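# Remove the tank cap and place it on the bench

## Task

Unscrew or lift the cap off the tank and leave it resting on the bench. Nobody is available to answer questions, so decide alone.

## Robot and tools

Robot: two six-joint arms with parallel grippers, left_arm and right_arm. The left arm stands on the +y side. Arm names do not match image sides. Calibrated bases in the scene frame: left_arm at (-0.030, +0.277, 0) m, right_arm at (+0.023, -0.305, 0) m, each turned only slightly about z. Scene frame: origin at table-top height halfway between the nominal bases, +x out over the table, +z up. A two-camera stand is fixed behind the arms.

Gripper: the fingers point along the hand's +z axis and close along its y axis. end_effector_position is the point between the finger pads, roughly 1 cm short of the tips.

Row layout: a row always has 14 numbers, each in [-1, 1]. The first 7 are for left_arm and the next 7 for right_arm. Each arm's 7 are, in this order: elbow, wrist pitch, shoulder, wrist yaw, waist, wrist roll, then opening. Every per-joint list in a result uses the same order. The six joint numbers are offsets, not poses. They count from that arm's Joint targets as they were when the action began, not from the previous row, so sending the same offset again moves the joint further. Scale: 1.0 equals 2.224 rad for elbow, shoulder and waist, and 8.485 rad for wrist pitch, yaw and roll. Opening is absolute: +1 is fully open and -1 is closed. Sending 0 for an opening commands it to 0, so resend the current value to leave a gripper unchanged. Stated joint ranges in rad: waist -2.618 to 3.054, shoulder 0 to 3.142, elbow 0 to 3.142, wrist pitch -1.571 to 1.571, wrist yaw -1.571 to 1.571, wrist roll -2.094 to 2.094. Actual ends may differ by up to 0.059 rad. An action that pushes a joint more than 0.059 rad beyond its range is rejected for both arms. Per control step, a target can lead the measured angle by at most 0.339 rad on the big joints and 2.2 rad on the wrist joints. If a target would put the hand more than 200 mm from where it is, it is scaled back.

execute_actions(actions, cameras): actions is a list of actions. Each action is a table of up to 15 rows, and each row lasts 1/30 s. A short table repeats its last row until the 15 steps are filled. One action takes 0.5 s. Sending an empty list only returns the current state and images. cameras names which views to return: leave it out or use ["all"] for all of them, or [] for none.

move(target, speed, blend, opening_speed, grip_force, blocking, cameras): drives the joints smoothly toward a goal. target is one 14-number row or a list of up to 15 rows. Every row counts from the same Joint targets, not from the row before it. The hand follows a curve, and nothing is avoided, including the other arm. speed is in rad/s for the joint with the farthest to go: 0.01 to 12.57, default 0.5. It can be one value or one per row. blend, in rad, rounds the corners of a list; 0 stops at each row. opening_speed is how fast the opening changes, in units of the -1..+1 scale per second, minimum 0.2. grip_force sets the per-pad force limit in newtons, 10 to 50 (50 is full force). It stays in effect until changed, and lower values close the fingers slowly. With blocking=false the call returns after about 0.5 s while the motion continues. The result adds a move: line: done, off_target (resting more than 0.035 rad from the goal), moving, held, or fault, plus limits=held if steps were withheld. done does not mean contact was made.

wait(seconds 0-10): lets time pass while the last commands hold. stop(): brakes a running move. zoom_image(camera, region=[x0,y0,x1,y1]): takes pixels from that camera's newest image, at most 504x504. finished_scene(scene=1): ends the scene for good, so the cap must be lying stably on the bench before you call it.

Cameras: cam_high, cam_low, cam_left_wrist, cam_right_wrist, each 672x504. Calibration matrices are provided, with errors of a few millimetres to degrees. Wrist images can lag while that arm moves.

Result lines: end_effector_position (m) and end_effector_quat_wxyz are in the scene frame and can be off by a few cm. Joint positions and Joint velocities give, per arm, the six joints (rad, rad/s) followed by the pad gap (m; 0.094 when fully open). Joint targets is the base that your next offsets count from. Tool commands shows the current opening commands. grip_measured is on the opening scale; it reads slightly wide when empty and narrower than the part when squeezing. grip_effort_nm is the gripper motor effort (negative means closing); it is not a pad force. Joint torques are noisy and biased. "joint sent to its limit" means a joint was clipped at its end. "joint command not followed" means the clearance check altered the targets. MOTOR HOT appears at 75 °C. At 90 °C an OVER-TEMPERATURE FAULT folds that arm and it stays idle.

Avoid: the cap or anything else falling off the table or being left off it; dropping parts or releasing them while they move; fast impacts on fixed or heavy objects; contact or squeezing between the two arms, including one gripper closing on the other's fingers; straining a wrist camera cable; long holds with an arm stretched out or pressing, which heats the motors. To end a push, command the targets back past the measured positions. To release a part, command an opening well above grip_measured. For fragile parts, close slowly using opening_speed. Idle thinking time lets the scene keep running.

Each tool is called after "Request:" as name([rows], argument=value, ...), one row to a line, values as JSON.

## Session

Request:
execute_actions(actions=[])

Scene clock: 0.00 s.
left_arm: end_effector_position=(+0.2987, +0.2098, +0.1779) grip_measured=+1.000 grip_effort_nm=n/a end_effector_quat_wxyz=(+0.198, -0.203, +0.959, +0.026) | right_arm: end_effector_position=(+0.3571, -0.0718, +0.2237) grip_measured=+1.000 grip_effort_nm=n/a end_effector_quat_wxyz=(+0.473, -0.140, +0.866, +0.086)
Joint names: [elbow, wrist pitch, shoulder, wrist yaw, waist, wrist roll]
Joint positions: left_arm=[1.387 -1.124 1.515 -0.247 -0.349 -0.714 0.094] | right_arm=[1.026 -0.316 1.32 0.35 0.73 0.255 0.094]
Joint velocities: within noise
Joint torques (N m): no reading
Motor temperatures (°C): left_arm=[36 33 29 22 27 22 23] | right_arm=[37 37 30 24 23 23 25]
Heat: left arm: 36 °C; right arm: 37 °C.
Joint targets: left_arm=[1.397 -1.143 1.504 -0.256 -0.349 -0.714] | right_arm=[1.036 -0.315 1.310 0.354 0.730 0.255]
Tool commands: left_gripper/opening=+1.0 right_gripper/opening=+1.0

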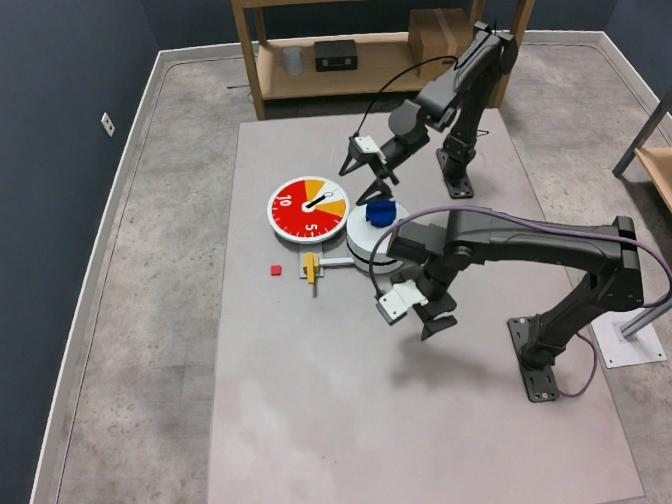

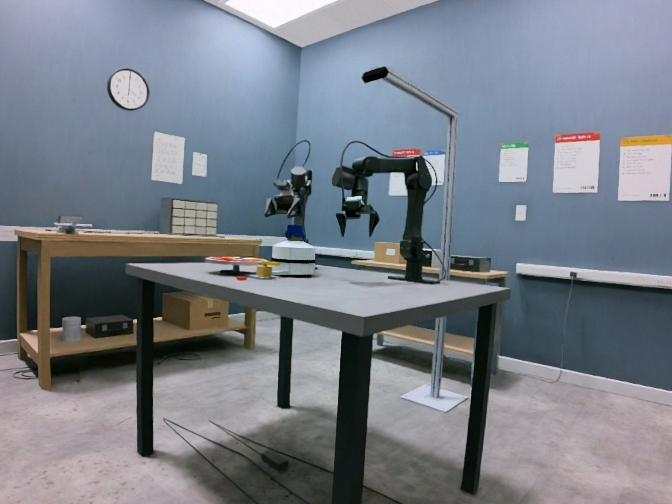

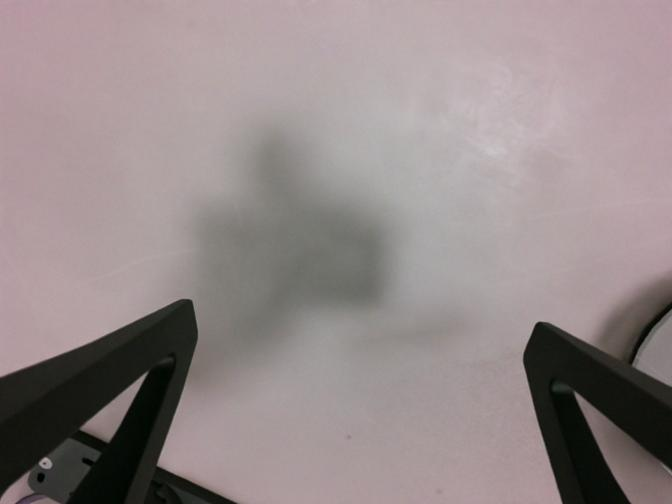

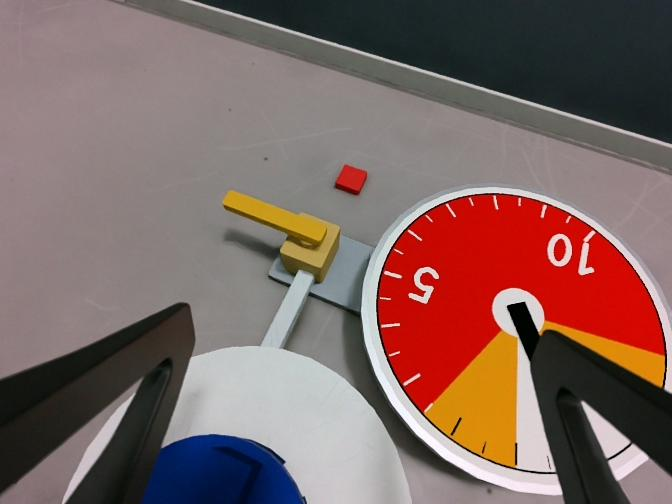

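Request:
zoom_image(camera="cam_high", region=[240, 150, 440, 300])

Request:
zoom_image(camera="cam_low", region=[190, 200, 350, 300])

Request:
zoom_image(camera="cam_right_wrist", region=[170, 150, 672, 504])

Scaled by 2.520 from the camera's 672x504 image, which has a finer 960x720 frame.

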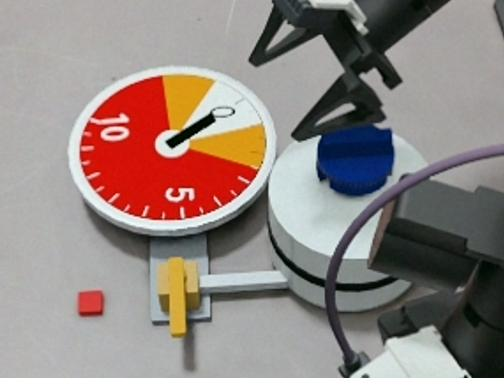

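Scaled by 3.150 from the camera's 672x504 image, which has a finer 960x720 frame.

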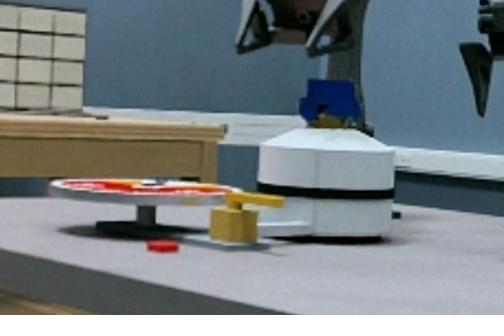

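Scaled by 1.004 from the camera's 672x504 image, which has a finer 960x720 frame.

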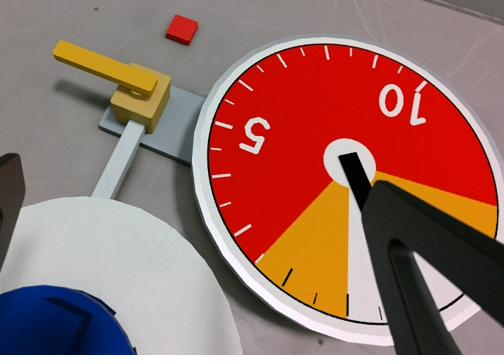

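Request:
move(target=[0,0,0,0,0,0,1,0.218,-0.1161,0.0045,-0.0417,0.0207,-0.03,1], speed=0.8)

Scene clock: 70.47 s.
left_arm: end_effector_position=(+0.2987, +0.2098, +0.1779) grip_measured=+1.000 grip_effort_nm=-0.01 end_effector_quat_wxyz=(+0.198, -0.203, +0.959, +0.026) | right_arm: end_effector_position=(+0.2303, -0.0935, +0.2522) grip_measured=+1.000 grip_effort_nm=-0.02 end_effector_quat_wxyz=(+0.212, -0.374, +0.899, +0.084)
Joint names: [elbow, wrist pitch, shoulder, wrist yaw, waist, wrist roll]
Joint positions: left_arm=[1.387 -1.124 1.515 -0.247 -0.349 -0.714 0.094] | right_arm=[1.497 -1.288 1.32 0.012 0.77 0.008 0.094]
Joint torques (N m): left_arm=[7.92 0.85 -7.51 -0.25 0.03 -0.02] | right_arm=[8.79 0.73 -3.67 -0.09 0.5 -0.06]
Heat: left arm: 37 °C; right arm: 41 °C.
Joint targets: left_arm=[1.397 -1.143 1.504 -0.256 -0.349 -0.714] | right_arm=[1.521 -1.300 1.321 0.001 0.776 0.001]
move: done
camera_calibration:
cam_right_wrist: T_world_to_cam=[[0.758821, -0.651163, -0.0133564, -0.225546], [-0.647609, -0.756542, 0.0908071, 0.0807784], [-0.0692349, -0.0602566, -0.995779, 0.361621], [0, 0, 0, 1]] pos_world=[0.248498, -0.0639646, 0.349747]

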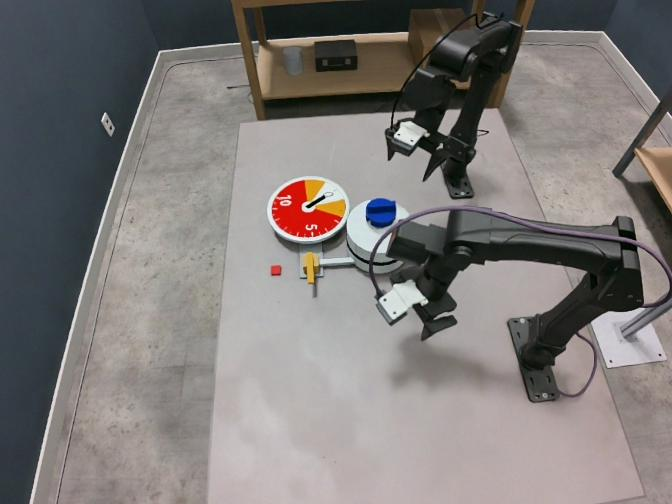

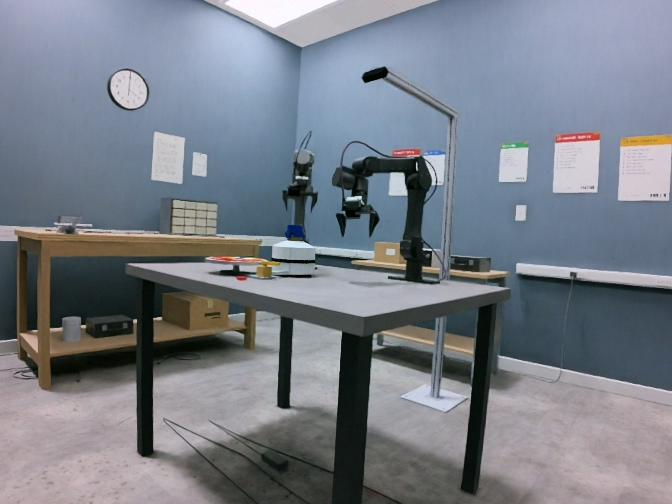

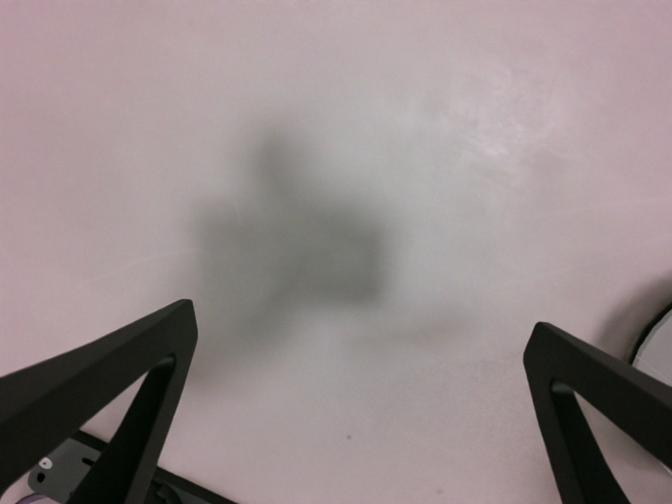

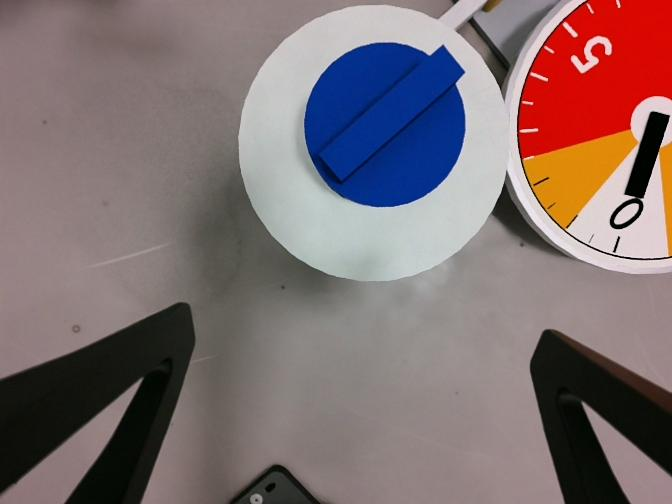

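Request:
zoom_image(camera="cam_right_wrist", region=[490, 50, 672, 280])

Request:
zoom_image(camera="cam_right_wrist", region=[220, 0, 520, 290])

Request:
zoom_image(camera="cam_low", region=[250, 210, 330, 285])

Request:
zoom_image(camera="cam_high", region=[260, 170, 420, 300])

Scaled by 2.191 from the camera's 672x504 image, which has a finer 960x720 frame.

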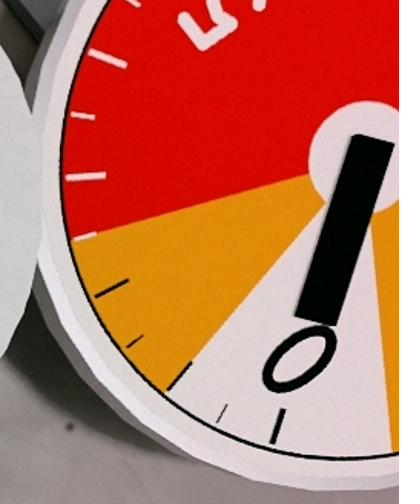

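Scaled by 1.680 from the camera's 672x504 image, which has a finer 960x720 frame.

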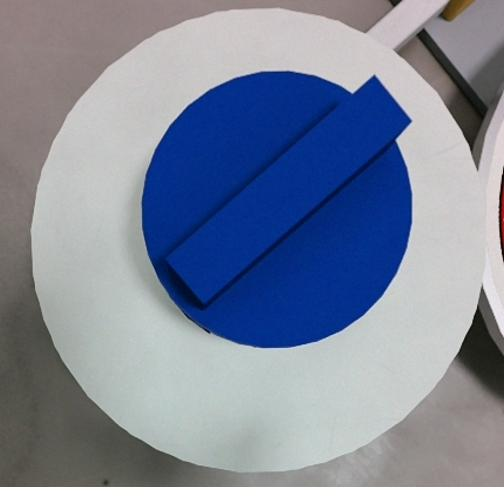

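Scaled by 6.300 from the camera's 672x504 image, which has a finer 960x720 frame.

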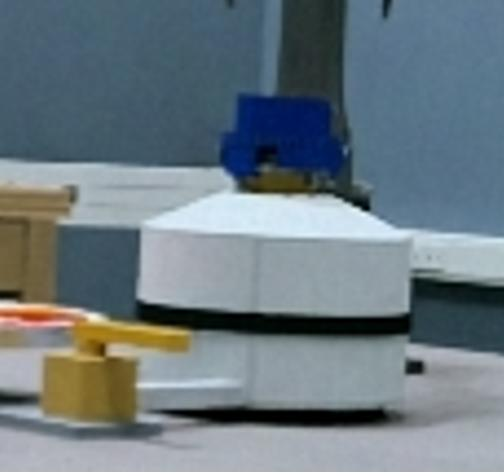

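Scaled by 3.150 from the camera's 672x504 image, which has a finer 960x720 frame.

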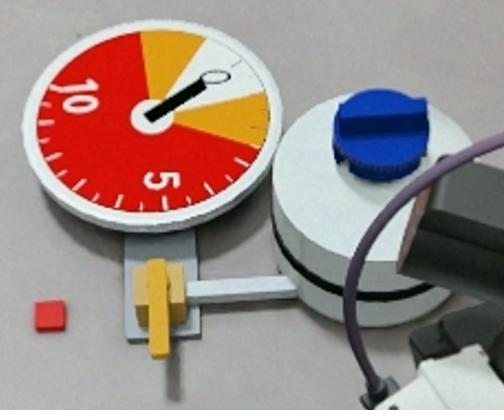

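Request:
move(target=[0.1205,0.004,0.0683,0.0302,-0.0391,0.0842,1,0,0,0,0,0,0,1], speed=0.8)

Request:
zoom_image(camera="cam_left_wrist", region=[168, 0, 672, 380])

Scene clock: 145.37 s.
left_arm: end_effector_position=(+0.3315, +0.1189, +0.2183) grip_measured=+1.000 grip_effort_nm=-0.02 end_effector_quat_wxyz=(+0.227, +0.199, +0.952, -0.044) | right_arm: end_effector_position=(+0.2303, -0.0936, +0.2521) grip_measured=+1.000 grip_effort_nm=-0.01 end_effector_quat_wxyz=(+0.212, -0.374, +0.899, +0.084)
Joint names: [elbow, wrist pitch, shoulder, wrist yaw, waist, wrist roll]
Joint positions: left_arm=[1.638 -1.106 1.637 -0.009 -0.431 -0.005 0.094] | right_arm=[1.497 -1.289 1.32 0.012 0.77 0.007 0.094]
Joint torques (N m): left_arm=[9.76 1.27 -6.27 0.07 -0.4 0.04] | right_arm=[8.79 0.73 -3.67 -0.1 0.51 -0.05]
Motor temperatures (°C): left_arm=[37 28 30 21 26 22 22] | right_arm=[41 34 29 23 23 23 23]
Heat: left arm: 37 °C; right arm: 41 °C.
Joint targets: left_arm=[1.665 -1.110 1.656 0.000 -0.436 0.000] | right_arm=[1.521 -1.300 1.321 0.001 0.776 0.000]
move: done
camera_calibration:
cam_left_wrist: T_world_to_cam=[[-0.340863, -0.939776, -0.0251685, 0.235913], [-0.935676, 0.336534, 0.106095, 0.269523], [-0.0912353, 0.0597133, -0.994037, 0.343492], [0, 0, 0, 1]] pos_world=[0.363938, 0.110491, 0.318787]
cam_right_wrist: T_world_to_cam=[[0.75906, -0.650887, -0.0131997, -0.225642], [-0.647319, -0.756748, 0.091167, 0.0805668], [-0.0693283, -0.0606568, -0.995748, 0.361608], [0, 0, 0, 1]] pos_world=[0.248498, -0.0639649, 0.349747]

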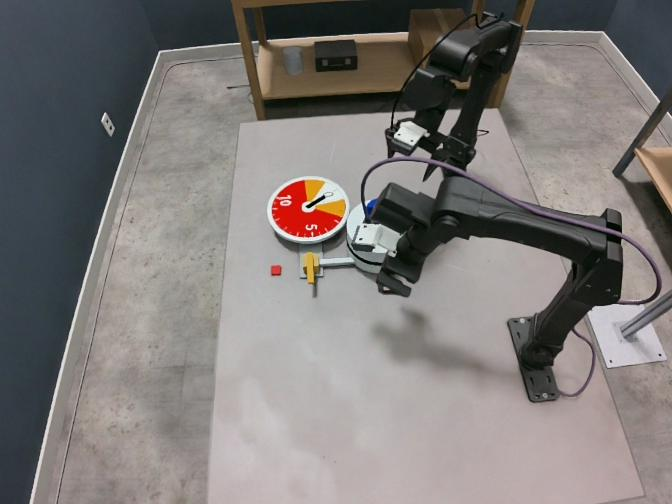

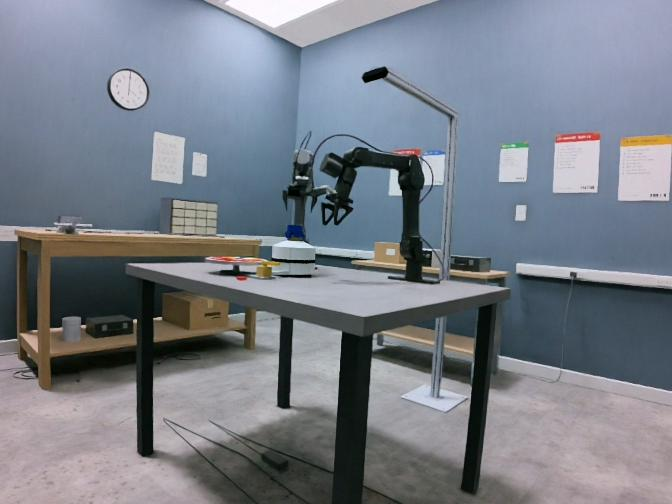

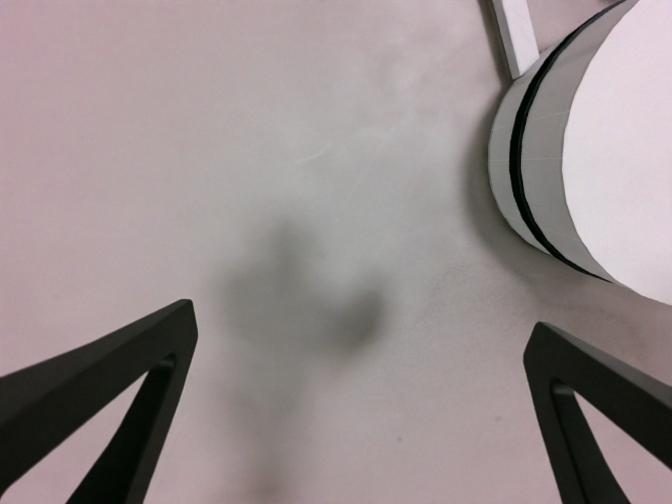

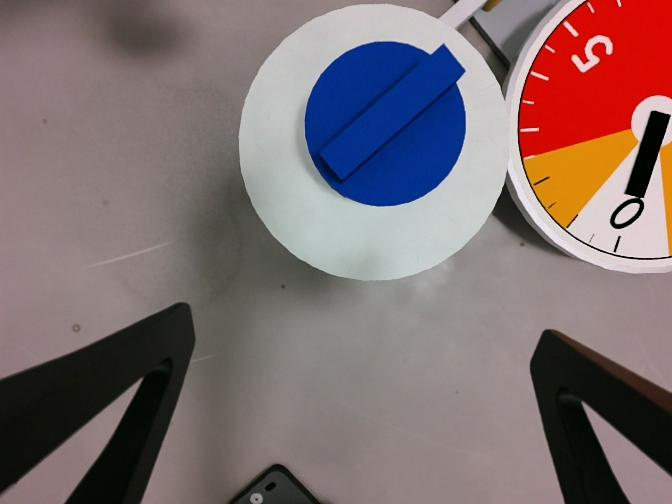

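Scaled by 1.000.

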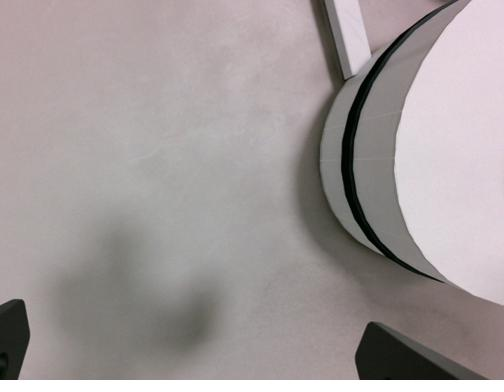

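Request:
move(target=[0,0.065,0,0,0,0,1,0,0,0,0,0,0,1], speed=0.8, cameras=["cam_left_wrist"])

Request:
zoom_image(camera="cam_left_wrist", region=[220, 0, 672, 300])

Scene clock: 152.90 s.
left_arm: end_effector_position=(+0.4209, +0.0790, +0.3060) grip_measured=+1.000 grip_effort_nm=-0.02 end_effector_quat_wxyz=(+0.468, +0.179, +0.860, -0.097) | right_arm: end_effector_position=(+0.2303, -0.0936, +0.2521) grip_measured=+1.000 grip_effort_nm=-0.02 end_effector_quat_wxyz=(+0.212, -0.374, +0.899, +0.084)
Joint names: [elbow, wrist pitch, shoulder, wrist yaw, waist, wrist roll]
Joint positions: left_arm=[1.638 -0.575 1.637 -0.008 -0.431 -0.005 0.094] | right_arm=[1.497 -1.289 1.32 0.012 0.77 0.007 0.094]
Joint torques (N m): left_arm=[10.33 2.21 -6.93 0.05 -0.4 0.03] | right_arm=[8.79 0.73 -3.67 -0.1 0.51 -0.05]
Heat: left arm: 38 °C; right arm: 41 °C.
Joint targets: left_arm=[1.665 -0.558 1.656 0.001 -0.436 0.000] | right_arm=[1.521 -1.300 1.321 0.001 0.776 0.000]
move: done
camera_calibration:
cam_left_wrist: T_world_to_cam=[[-0.338912, -0.940714, 0.013966, 0.218343], [-0.85985, 0.303686, -0.410405, 0.486102], [0.381833, -0.1511, -0.911796, 0.233551], [0, 0, 0, 1]] pos_world=[0.402797, 0.0930656, 0.4094]
Images, in order (width x height): cam_left_wrist 672x504.

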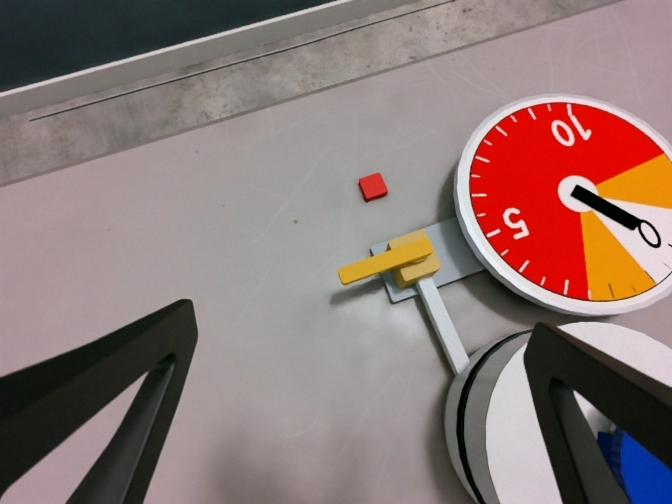

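Scaled by 1.115 from the camera's 672x504 image, which has a finer 960x720 frame.

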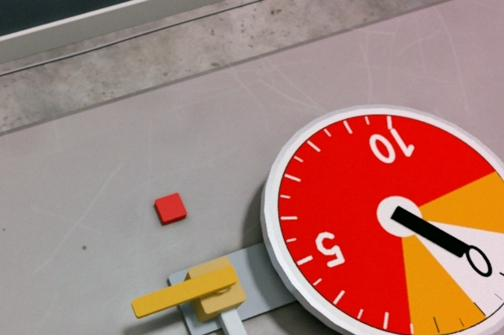

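Request:
move(target=[0,0,0,0,0.27,0,1,0.1745,-0.0191,0.2365,0,-0.0108,0.0925,1], speed=0.6)

Request:
zoom_image(camera="cam_low", region=[240, 180, 340, 285])

Scene clock: 240.70 s.
left_arm: end_effector_position=(+0.4548, +0.3658, +0.3063) grip_measured=+1.000 grip_effort_nm=-0.01 end_effector_quat_wxyz=(+0.477, -0.080, +0.874, +0.043) | right_arm: end_effector_position=(+0.2871, -0.0404, +0.1969) grip_measured=+1.000 grip_effort_nm=-0.02 end_effector_quat_wxyz=(+0.062, -0.004, +0.996, +0.056)
Joint names: [elbow, wrist pitch, shoulder, wrist yaw, waist, wrist roll]
Joint positions: left_arm=[1.638 -0.574 1.637 -0.002 0.166 -0.004 0.094] | right_arm=[1.884 -1.448 1.84 0.007 0.758 0.778 0.094]
Joint torques (N m): left_arm=[10.33 2.16 -6.93 -0.01 -0.08 0.03] | right_arm=[8.76 0.21 -8.29 -0.05 -0.65 0.07]
Motor temperatures (°C): left_arm=[41 36 29 21 26 21 22] | right_arm=[41 31 28 22 23 22 22]
Heat: left arm: 41 °C; right arm: 41 °C.
Joint targets: left_arm=[1.665 -0.558 1.656 0.001 0.165 0.000] | right_arm=[1.909 -1.463 1.847 0.001 0.752 0.785]
move: done
camera_calibration:
cam_left_wrist: T_world_to_cam=[[0.243201, -0.969831, 0.0167508, 0.244814], [-0.882311, -0.228363, -0.411555, 0.633435], [0.402964, 0.0853112, -0.911231, 0.168026], [0, 0, 0, 1]] pos_world=[0.431639, 0.367746, 0.409702]
cam_right_wrist: T_world_to_cam=[[0.0789017, -0.984683, -0.155478, -0.0251163], [-0.905934, -0.13591, 0.401013, 0.200851], [-0.416002, 0.109212, -0.902782, 0.401826], [0, 0, 0, 1]] pos_world=[0.3511, -0.0413182, 0.278313]

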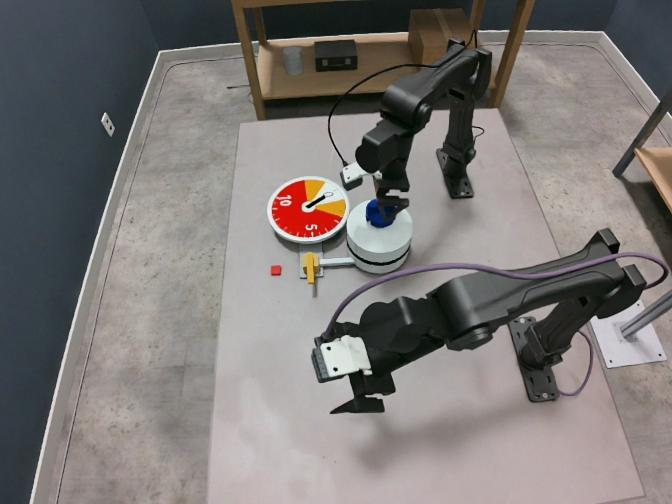

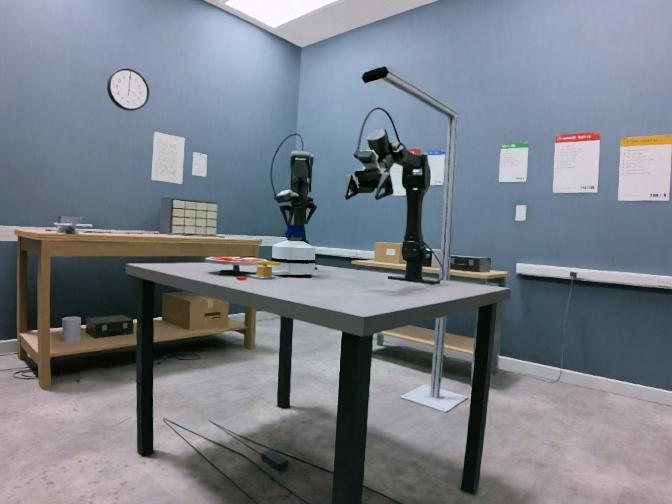

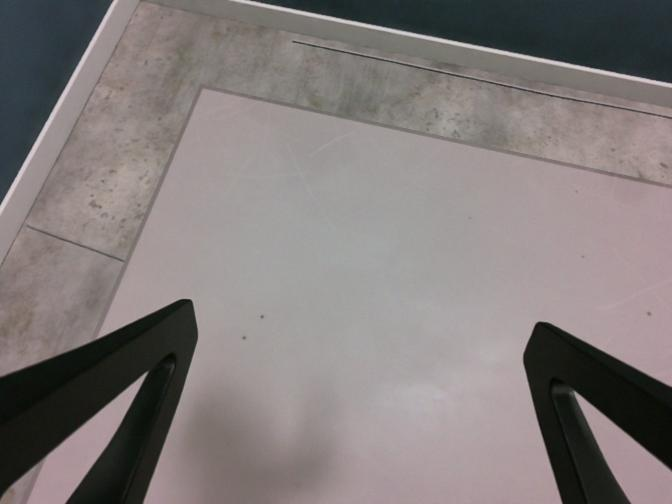

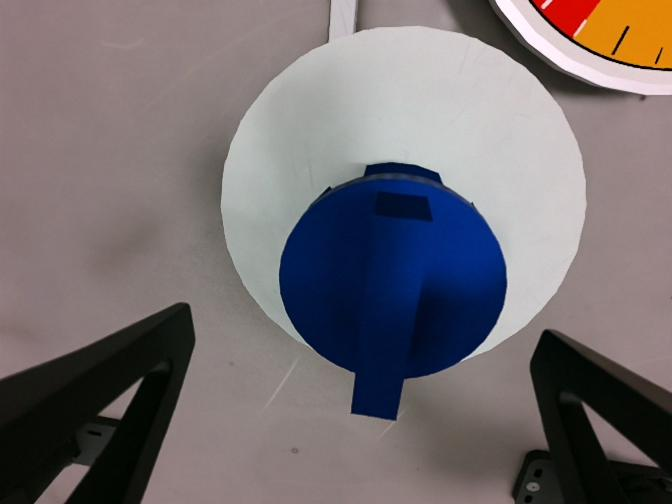

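Scaled by 4.800 from the camera's 672x504 image, which has a finer 960x720 frame.

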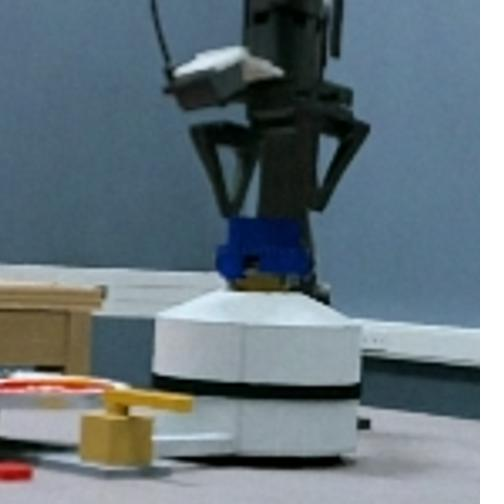

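Request:
move(target=[0,0,0,0,0,0,1,0.0135,-0.0097,0.0529,0,0.0045,0,0], speed=0.2, opening_speed=1, cameras=["cam_low","cam_right_wrist"])

Request:
zoom_image(camera="cam_low", region=[260, 200, 320, 260])

Scene clock: 265.77 s.
left_arm: end_effector_position=(+0.4548, +0.3658, +0.3063) grip_measured=+1.000 grip_effort_nm=-0.02 end_effector_quat_wxyz=(+0.477, -0.080, +0.874, +0.043) | right_arm: end_effector_position=(+0.2825, -0.0452, +0.1724) grip_measured=+0.002 grip_effort_nm=-0.12 end_effector_quat_wxyz=(+0.014, -0.004, +1.000, +0.008)
Joint names: [elbow, wrist pitch, shoulder, wrist yaw, waist, wrist roll]
Joint positions: left_arm=[1.638 -0.574 1.637 -0.002 0.166 -0.004 0.094] | right_arm=[1.925 -1.53 1.935 0.008 0.758 0.778 0.047]
Joint torques (N m): left_arm=[10.33 2.16 -6.93 -0.01 -0.08 0.03] | right_arm=[7.56 -0.04 -7.31 -0.05 0.32 0.08]
Heat: left arm: 42 °C; right arm: 41 °C.
Joint targets: left_arm=[1.665 -0.558 1.656 0.001 0.165 0.000] | right_arm=[1.939 -1.545 1.964 0.001 0.762 0.785]
move: done
camera_calibration:
cam_right_wrist: T_world_to_cam=[[0.067762, -0.995525, -0.0658726, -0.0461179], [-0.862732, -0.0916284, 0.497291, 0.179102], [-0.501101, 0.0231329, -0.865079, 0.391957], [0, 0, 0, 1]] pos_world=[0.354052, -0.0385678, 0.24697]
Images, in order (width x height): cam_low 672x504, cam_right_wrist 672x504.

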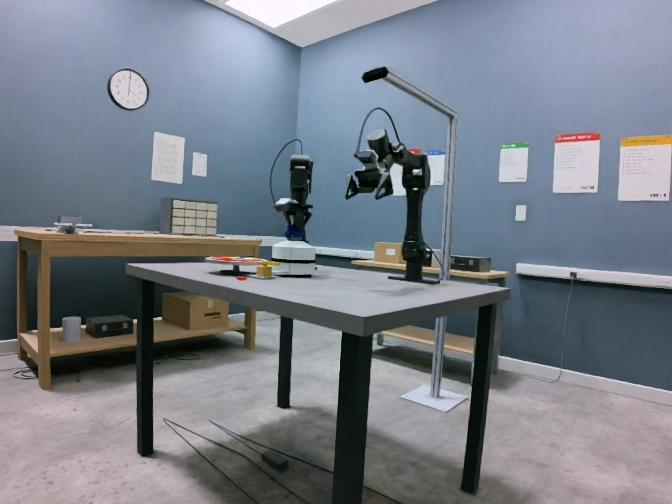

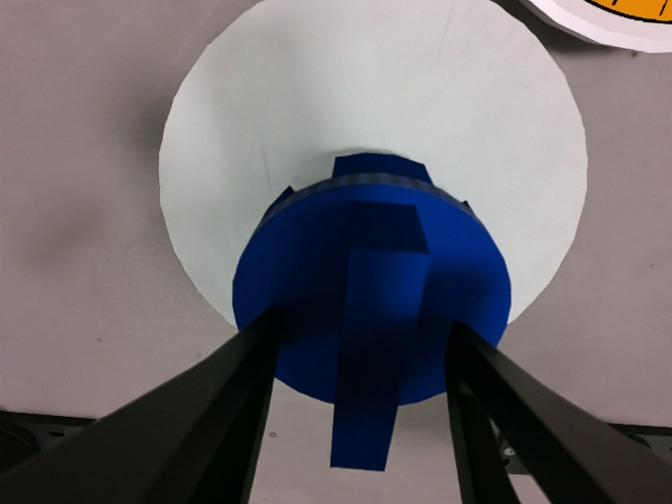

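Scaled by 8.400 from the camera's 672x504 image, which has a finer 960x720 frame.

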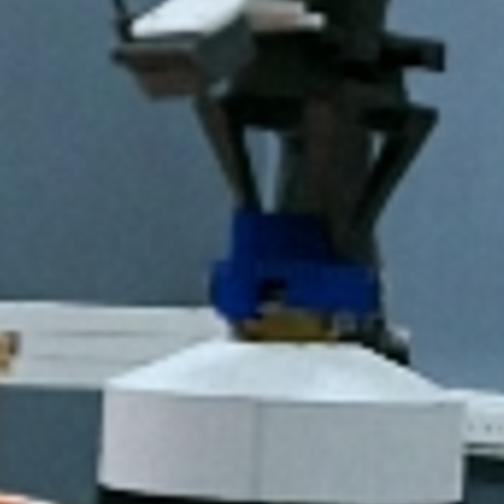

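Request:
move(target=[0,0,0,0,0,0,1,-0.0351,0.0077,-0.0054,0,-0.0045,0,0], speed=0.1, cameras=["cam_low","cam_right_wrist"])

Request:
zoom_image(camera="cam_low", region=[260, 200, 320, 260])

Scene clock: 281.77 s.
left_arm: end_effector_position=(+0.4548, +0.3658, +0.3063) grip_measured=+1.000 grip_effort_nm=-0.01 end_effector_quat_wxyz=(+0.477, -0.080, +0.874, +0.043) | right_arm: end_effector_position=(+0.2824, -0.0454, +0.1714) grip_measured=+0.002 grip_effort_nm=-0.11 end_effector_quat_wxyz=(+0.017, -0.004, +1.000, +0.012)
Joint names: [elbow, wrist pitch, shoulder, wrist yaw, waist, wrist roll]
Joint positions: left_arm=[1.638 -0.574 1.637 -0.002 0.166 -0.004 0.094] | right_arm=[1.902 -1.51 1.922 0.008 0.758 0.778 0.047]
Joint torques (N m): left_arm=[10.33 2.16 -6.93 -0.02 -0.08 0.03] | right_arm=[2.91 0.43 -7.05 -0.05 -0.64 0.08]
Heat: left arm: 42 °C; right arm: 40 °C.
Joint targets: left_arm=[1.665 -0.558 1.656 0.001 0.165 0.000] | right_arm=[1.861 -1.480 1.952 0.000 0.752 0.785]
move: off_target (right_arm); right_arm: the elbow is farthest, 0.041 rad from its target
camera_calibration:
cam_right_wrist: T_world_to_cam=[[0.0678853, -0.995027, -0.0728931, -0.0450826], [-0.866488, -0.0950172, 0.490072, 0.181609], [-0.49456, 0.0298923, -0.868629, 0.39011], [0, 0, 0, 1]] pos_world=[0.353356, -0.0392637, 0.246573]
Images, in order (width x height): cam_low 672x504, cam_right_wrist 672x504.

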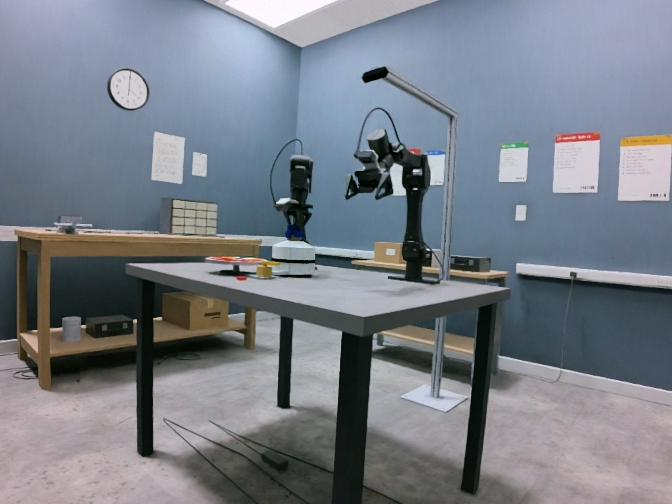

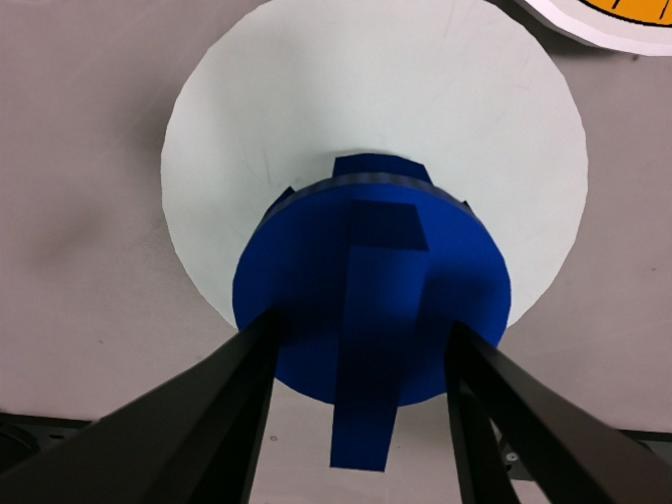

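Scaled by 8.400 from the camera's 672x504 image, which has a finer 960x720 frame.

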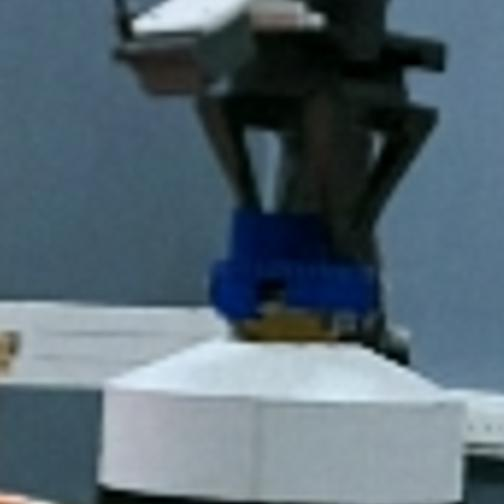

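Request:
move([
  [0,0,0,0,0,0,1,0.0647,-0.0107,0.0117,0,-0.002,0,0],
  [0,0,0,0,0,0,1,0.0647,-0.0107,0.0117,0,-0.002,0,-0.95],
], speed=0.15, opening_speed=0.5, cameras=["cam_right_wrist"])

Request:
zoom_image(camera="cam_right_wrist", region=[180, 150, 560, 504])

Scene clock: 297.93 s.
left_arm: end_effector_position=(+0.4548, +0.3658, +0.3063) grip_measured=+1.000 grip_effort_nm=-0.01 end_effector_quat_wxyz=(+0.477, -0.080, +0.874, +0.043) | right_arm: end_effector_position=(+0.2896, -0.0453, +0.1766) grip_measured=-0.690 grip_effort_nm=-1.05 end_effector_quat_wxyz=(+0.015, +0.001, +1.000, +0.006)
Joint names: [elbow, wrist pitch, shoulder, wrist yaw, waist, wrist roll]
Joint positions: left_arm=[1.638 -0.574 1.637 -0.002 0.166 -0.004 0.094] | right_arm=[1.981 -1.559 1.963 0.013 0.747 0.778 0.015]
Joint torques (N m): left_arm=[10.33 2.16 -6.91 -0.01 -0.08 0.03] | right_arm=[8.46 0.14 -8.62 -0.1 0.03 0.08]
Heat: left arm: 42 °C; right arm: 38 °C.
Joint targets: left_arm=[1.665 -0.558 1.656 0.001 0.165 0.000] | right_arm=[2.005 -1.554 1.978 0.000 0.747 0.785]
joint sent to its limit (right arm) — the wrist pitch, lower limit.
move: done; joint sent to its limit at target 1
camera_calibration:
cam_right_wrist: T_world_to_cam=[[0.0560387, -0.996498, -0.0620529, -0.0437595], [-0.865481, -0.0794699, 0.494599, 0.184994], [-0.497798, 0.0259889, -0.866903, 0.398754], [0, 0, 0, 1]] pos_world=[0.36106, -0.039268, 0.251468]
Images, in order (width x height): cam_right_wrist 672x504.

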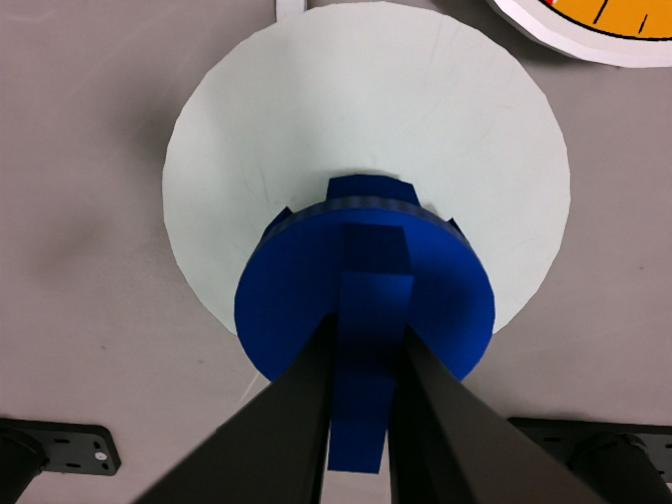

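Scaled by 1.326 from the camera's 672x504 image, which has a finer 960x720 frame.

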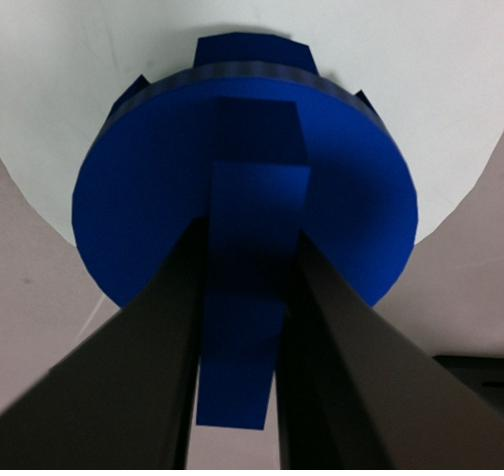

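Request:
move(target=[0,0,0,0,0,0,1,0,0,0,0,0,-0.06,-0.95], speed=0.3)

Request:
zoom_image(camera="cam_high", region=[260, 170, 420, 300])

Scene clock: 309.83 s.
left_arm: end_effector_position=(+0.4548, +0.3658, +0.3063) grip_measured=+1.000 grip_effort_nm=-0.01 end_effector_quat_wxyz=(+0.477, -0.080, +0.874, +0.043) | right_arm: end_effector_position=(+0.2895, -0.0452, +0.1766) grip_measured=-0.690 grip_effort_nm=-1.05 end_effector_quat_wxyz=(+0.015, -0.214, +0.977, +0.004)
Joint names: [elbow, wrist pitch, shoulder, wrist yaw, waist, wrist roll]
Joint positions: left_arm=[1.638 -0.574 1.637 -0.002 0.166 -0.004 0.094] | right_arm=[1.981 -1.559 1.963 0.009 0.746 0.344 0.015]
Joint torques (N m): left_arm=[10.33 2.16 -6.91 -0.01 -0.08 0.03] | right_arm=[8.46 0.15 -8.62 -0.07 0.16 -0.59]
Heat: left arm: 42 °C; right arm: 39 °C.
Joint targets: left_arm=[1.665 -0.558 1.656 0.001 0.165 0.000] | right_arm=[2.005 -1.554 1.978 0.001 0.748 0.276]
move: off_target (right_arm); right_arm: the wrist roll is farthest, 0.068 rad from its target
camera_calibration:
cam_left_wrist: T_world_to_cam=[[0.243201, -0.969831, 0.0167508, 0.244814], [-0.882311, -0.228363, -0.411555, 0.633435], [0.402964, 0.0853112, -0.911231, 0.168026], [0, 0, 0, 1]] pos_world=[0.431639, 0.367746, 0.409702]
cam_right_wrist: T_world_to_cam=[[0.469504, -0.881422, -0.0515766, -0.159908], [-0.754719, -0.430958, 0.494646, 0.136917], [-0.45822, -0.193313, -0.867563, 0.377419], [0, 0, 0, 1]] pos_world=[0.351352, -0.00898085, 0.251462]

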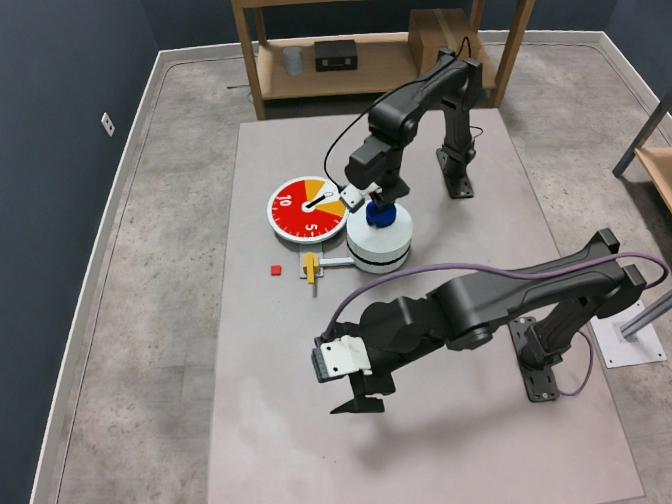

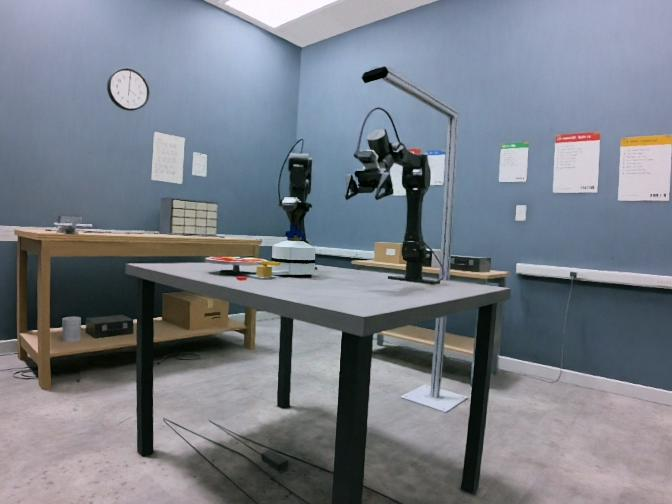

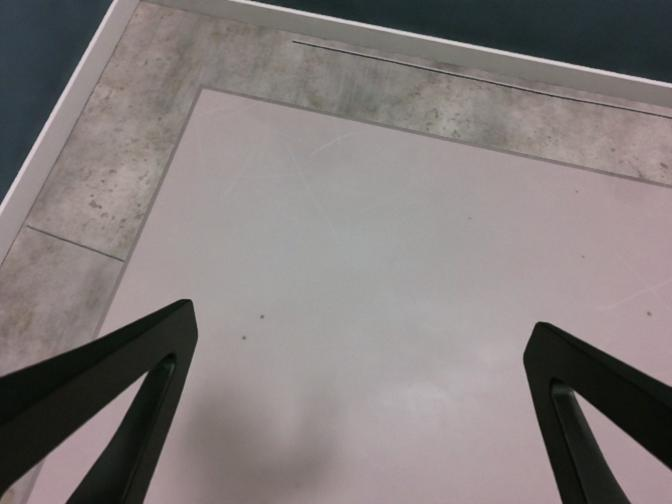

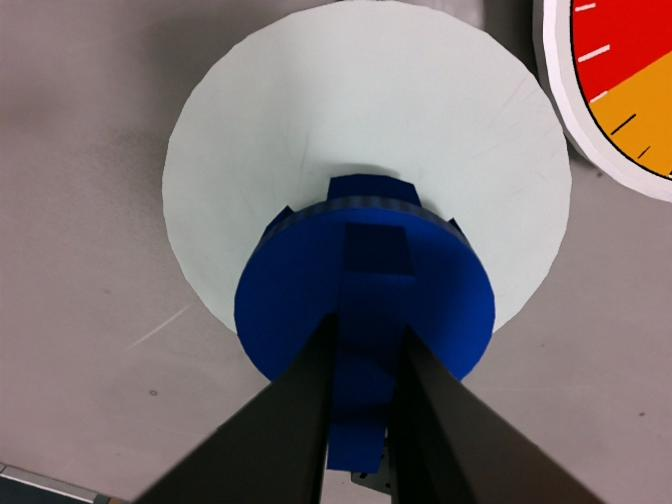

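Scaled by 3.150 from the camera's 672x504 image, which has a finer 960x720 frame.

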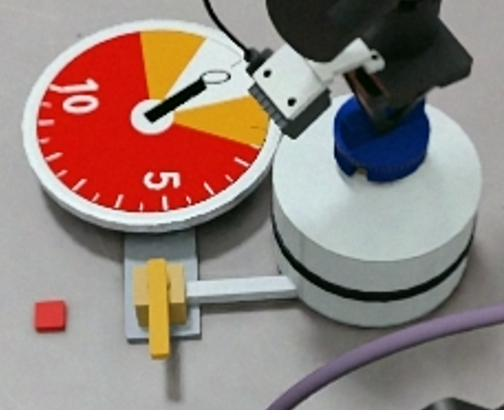

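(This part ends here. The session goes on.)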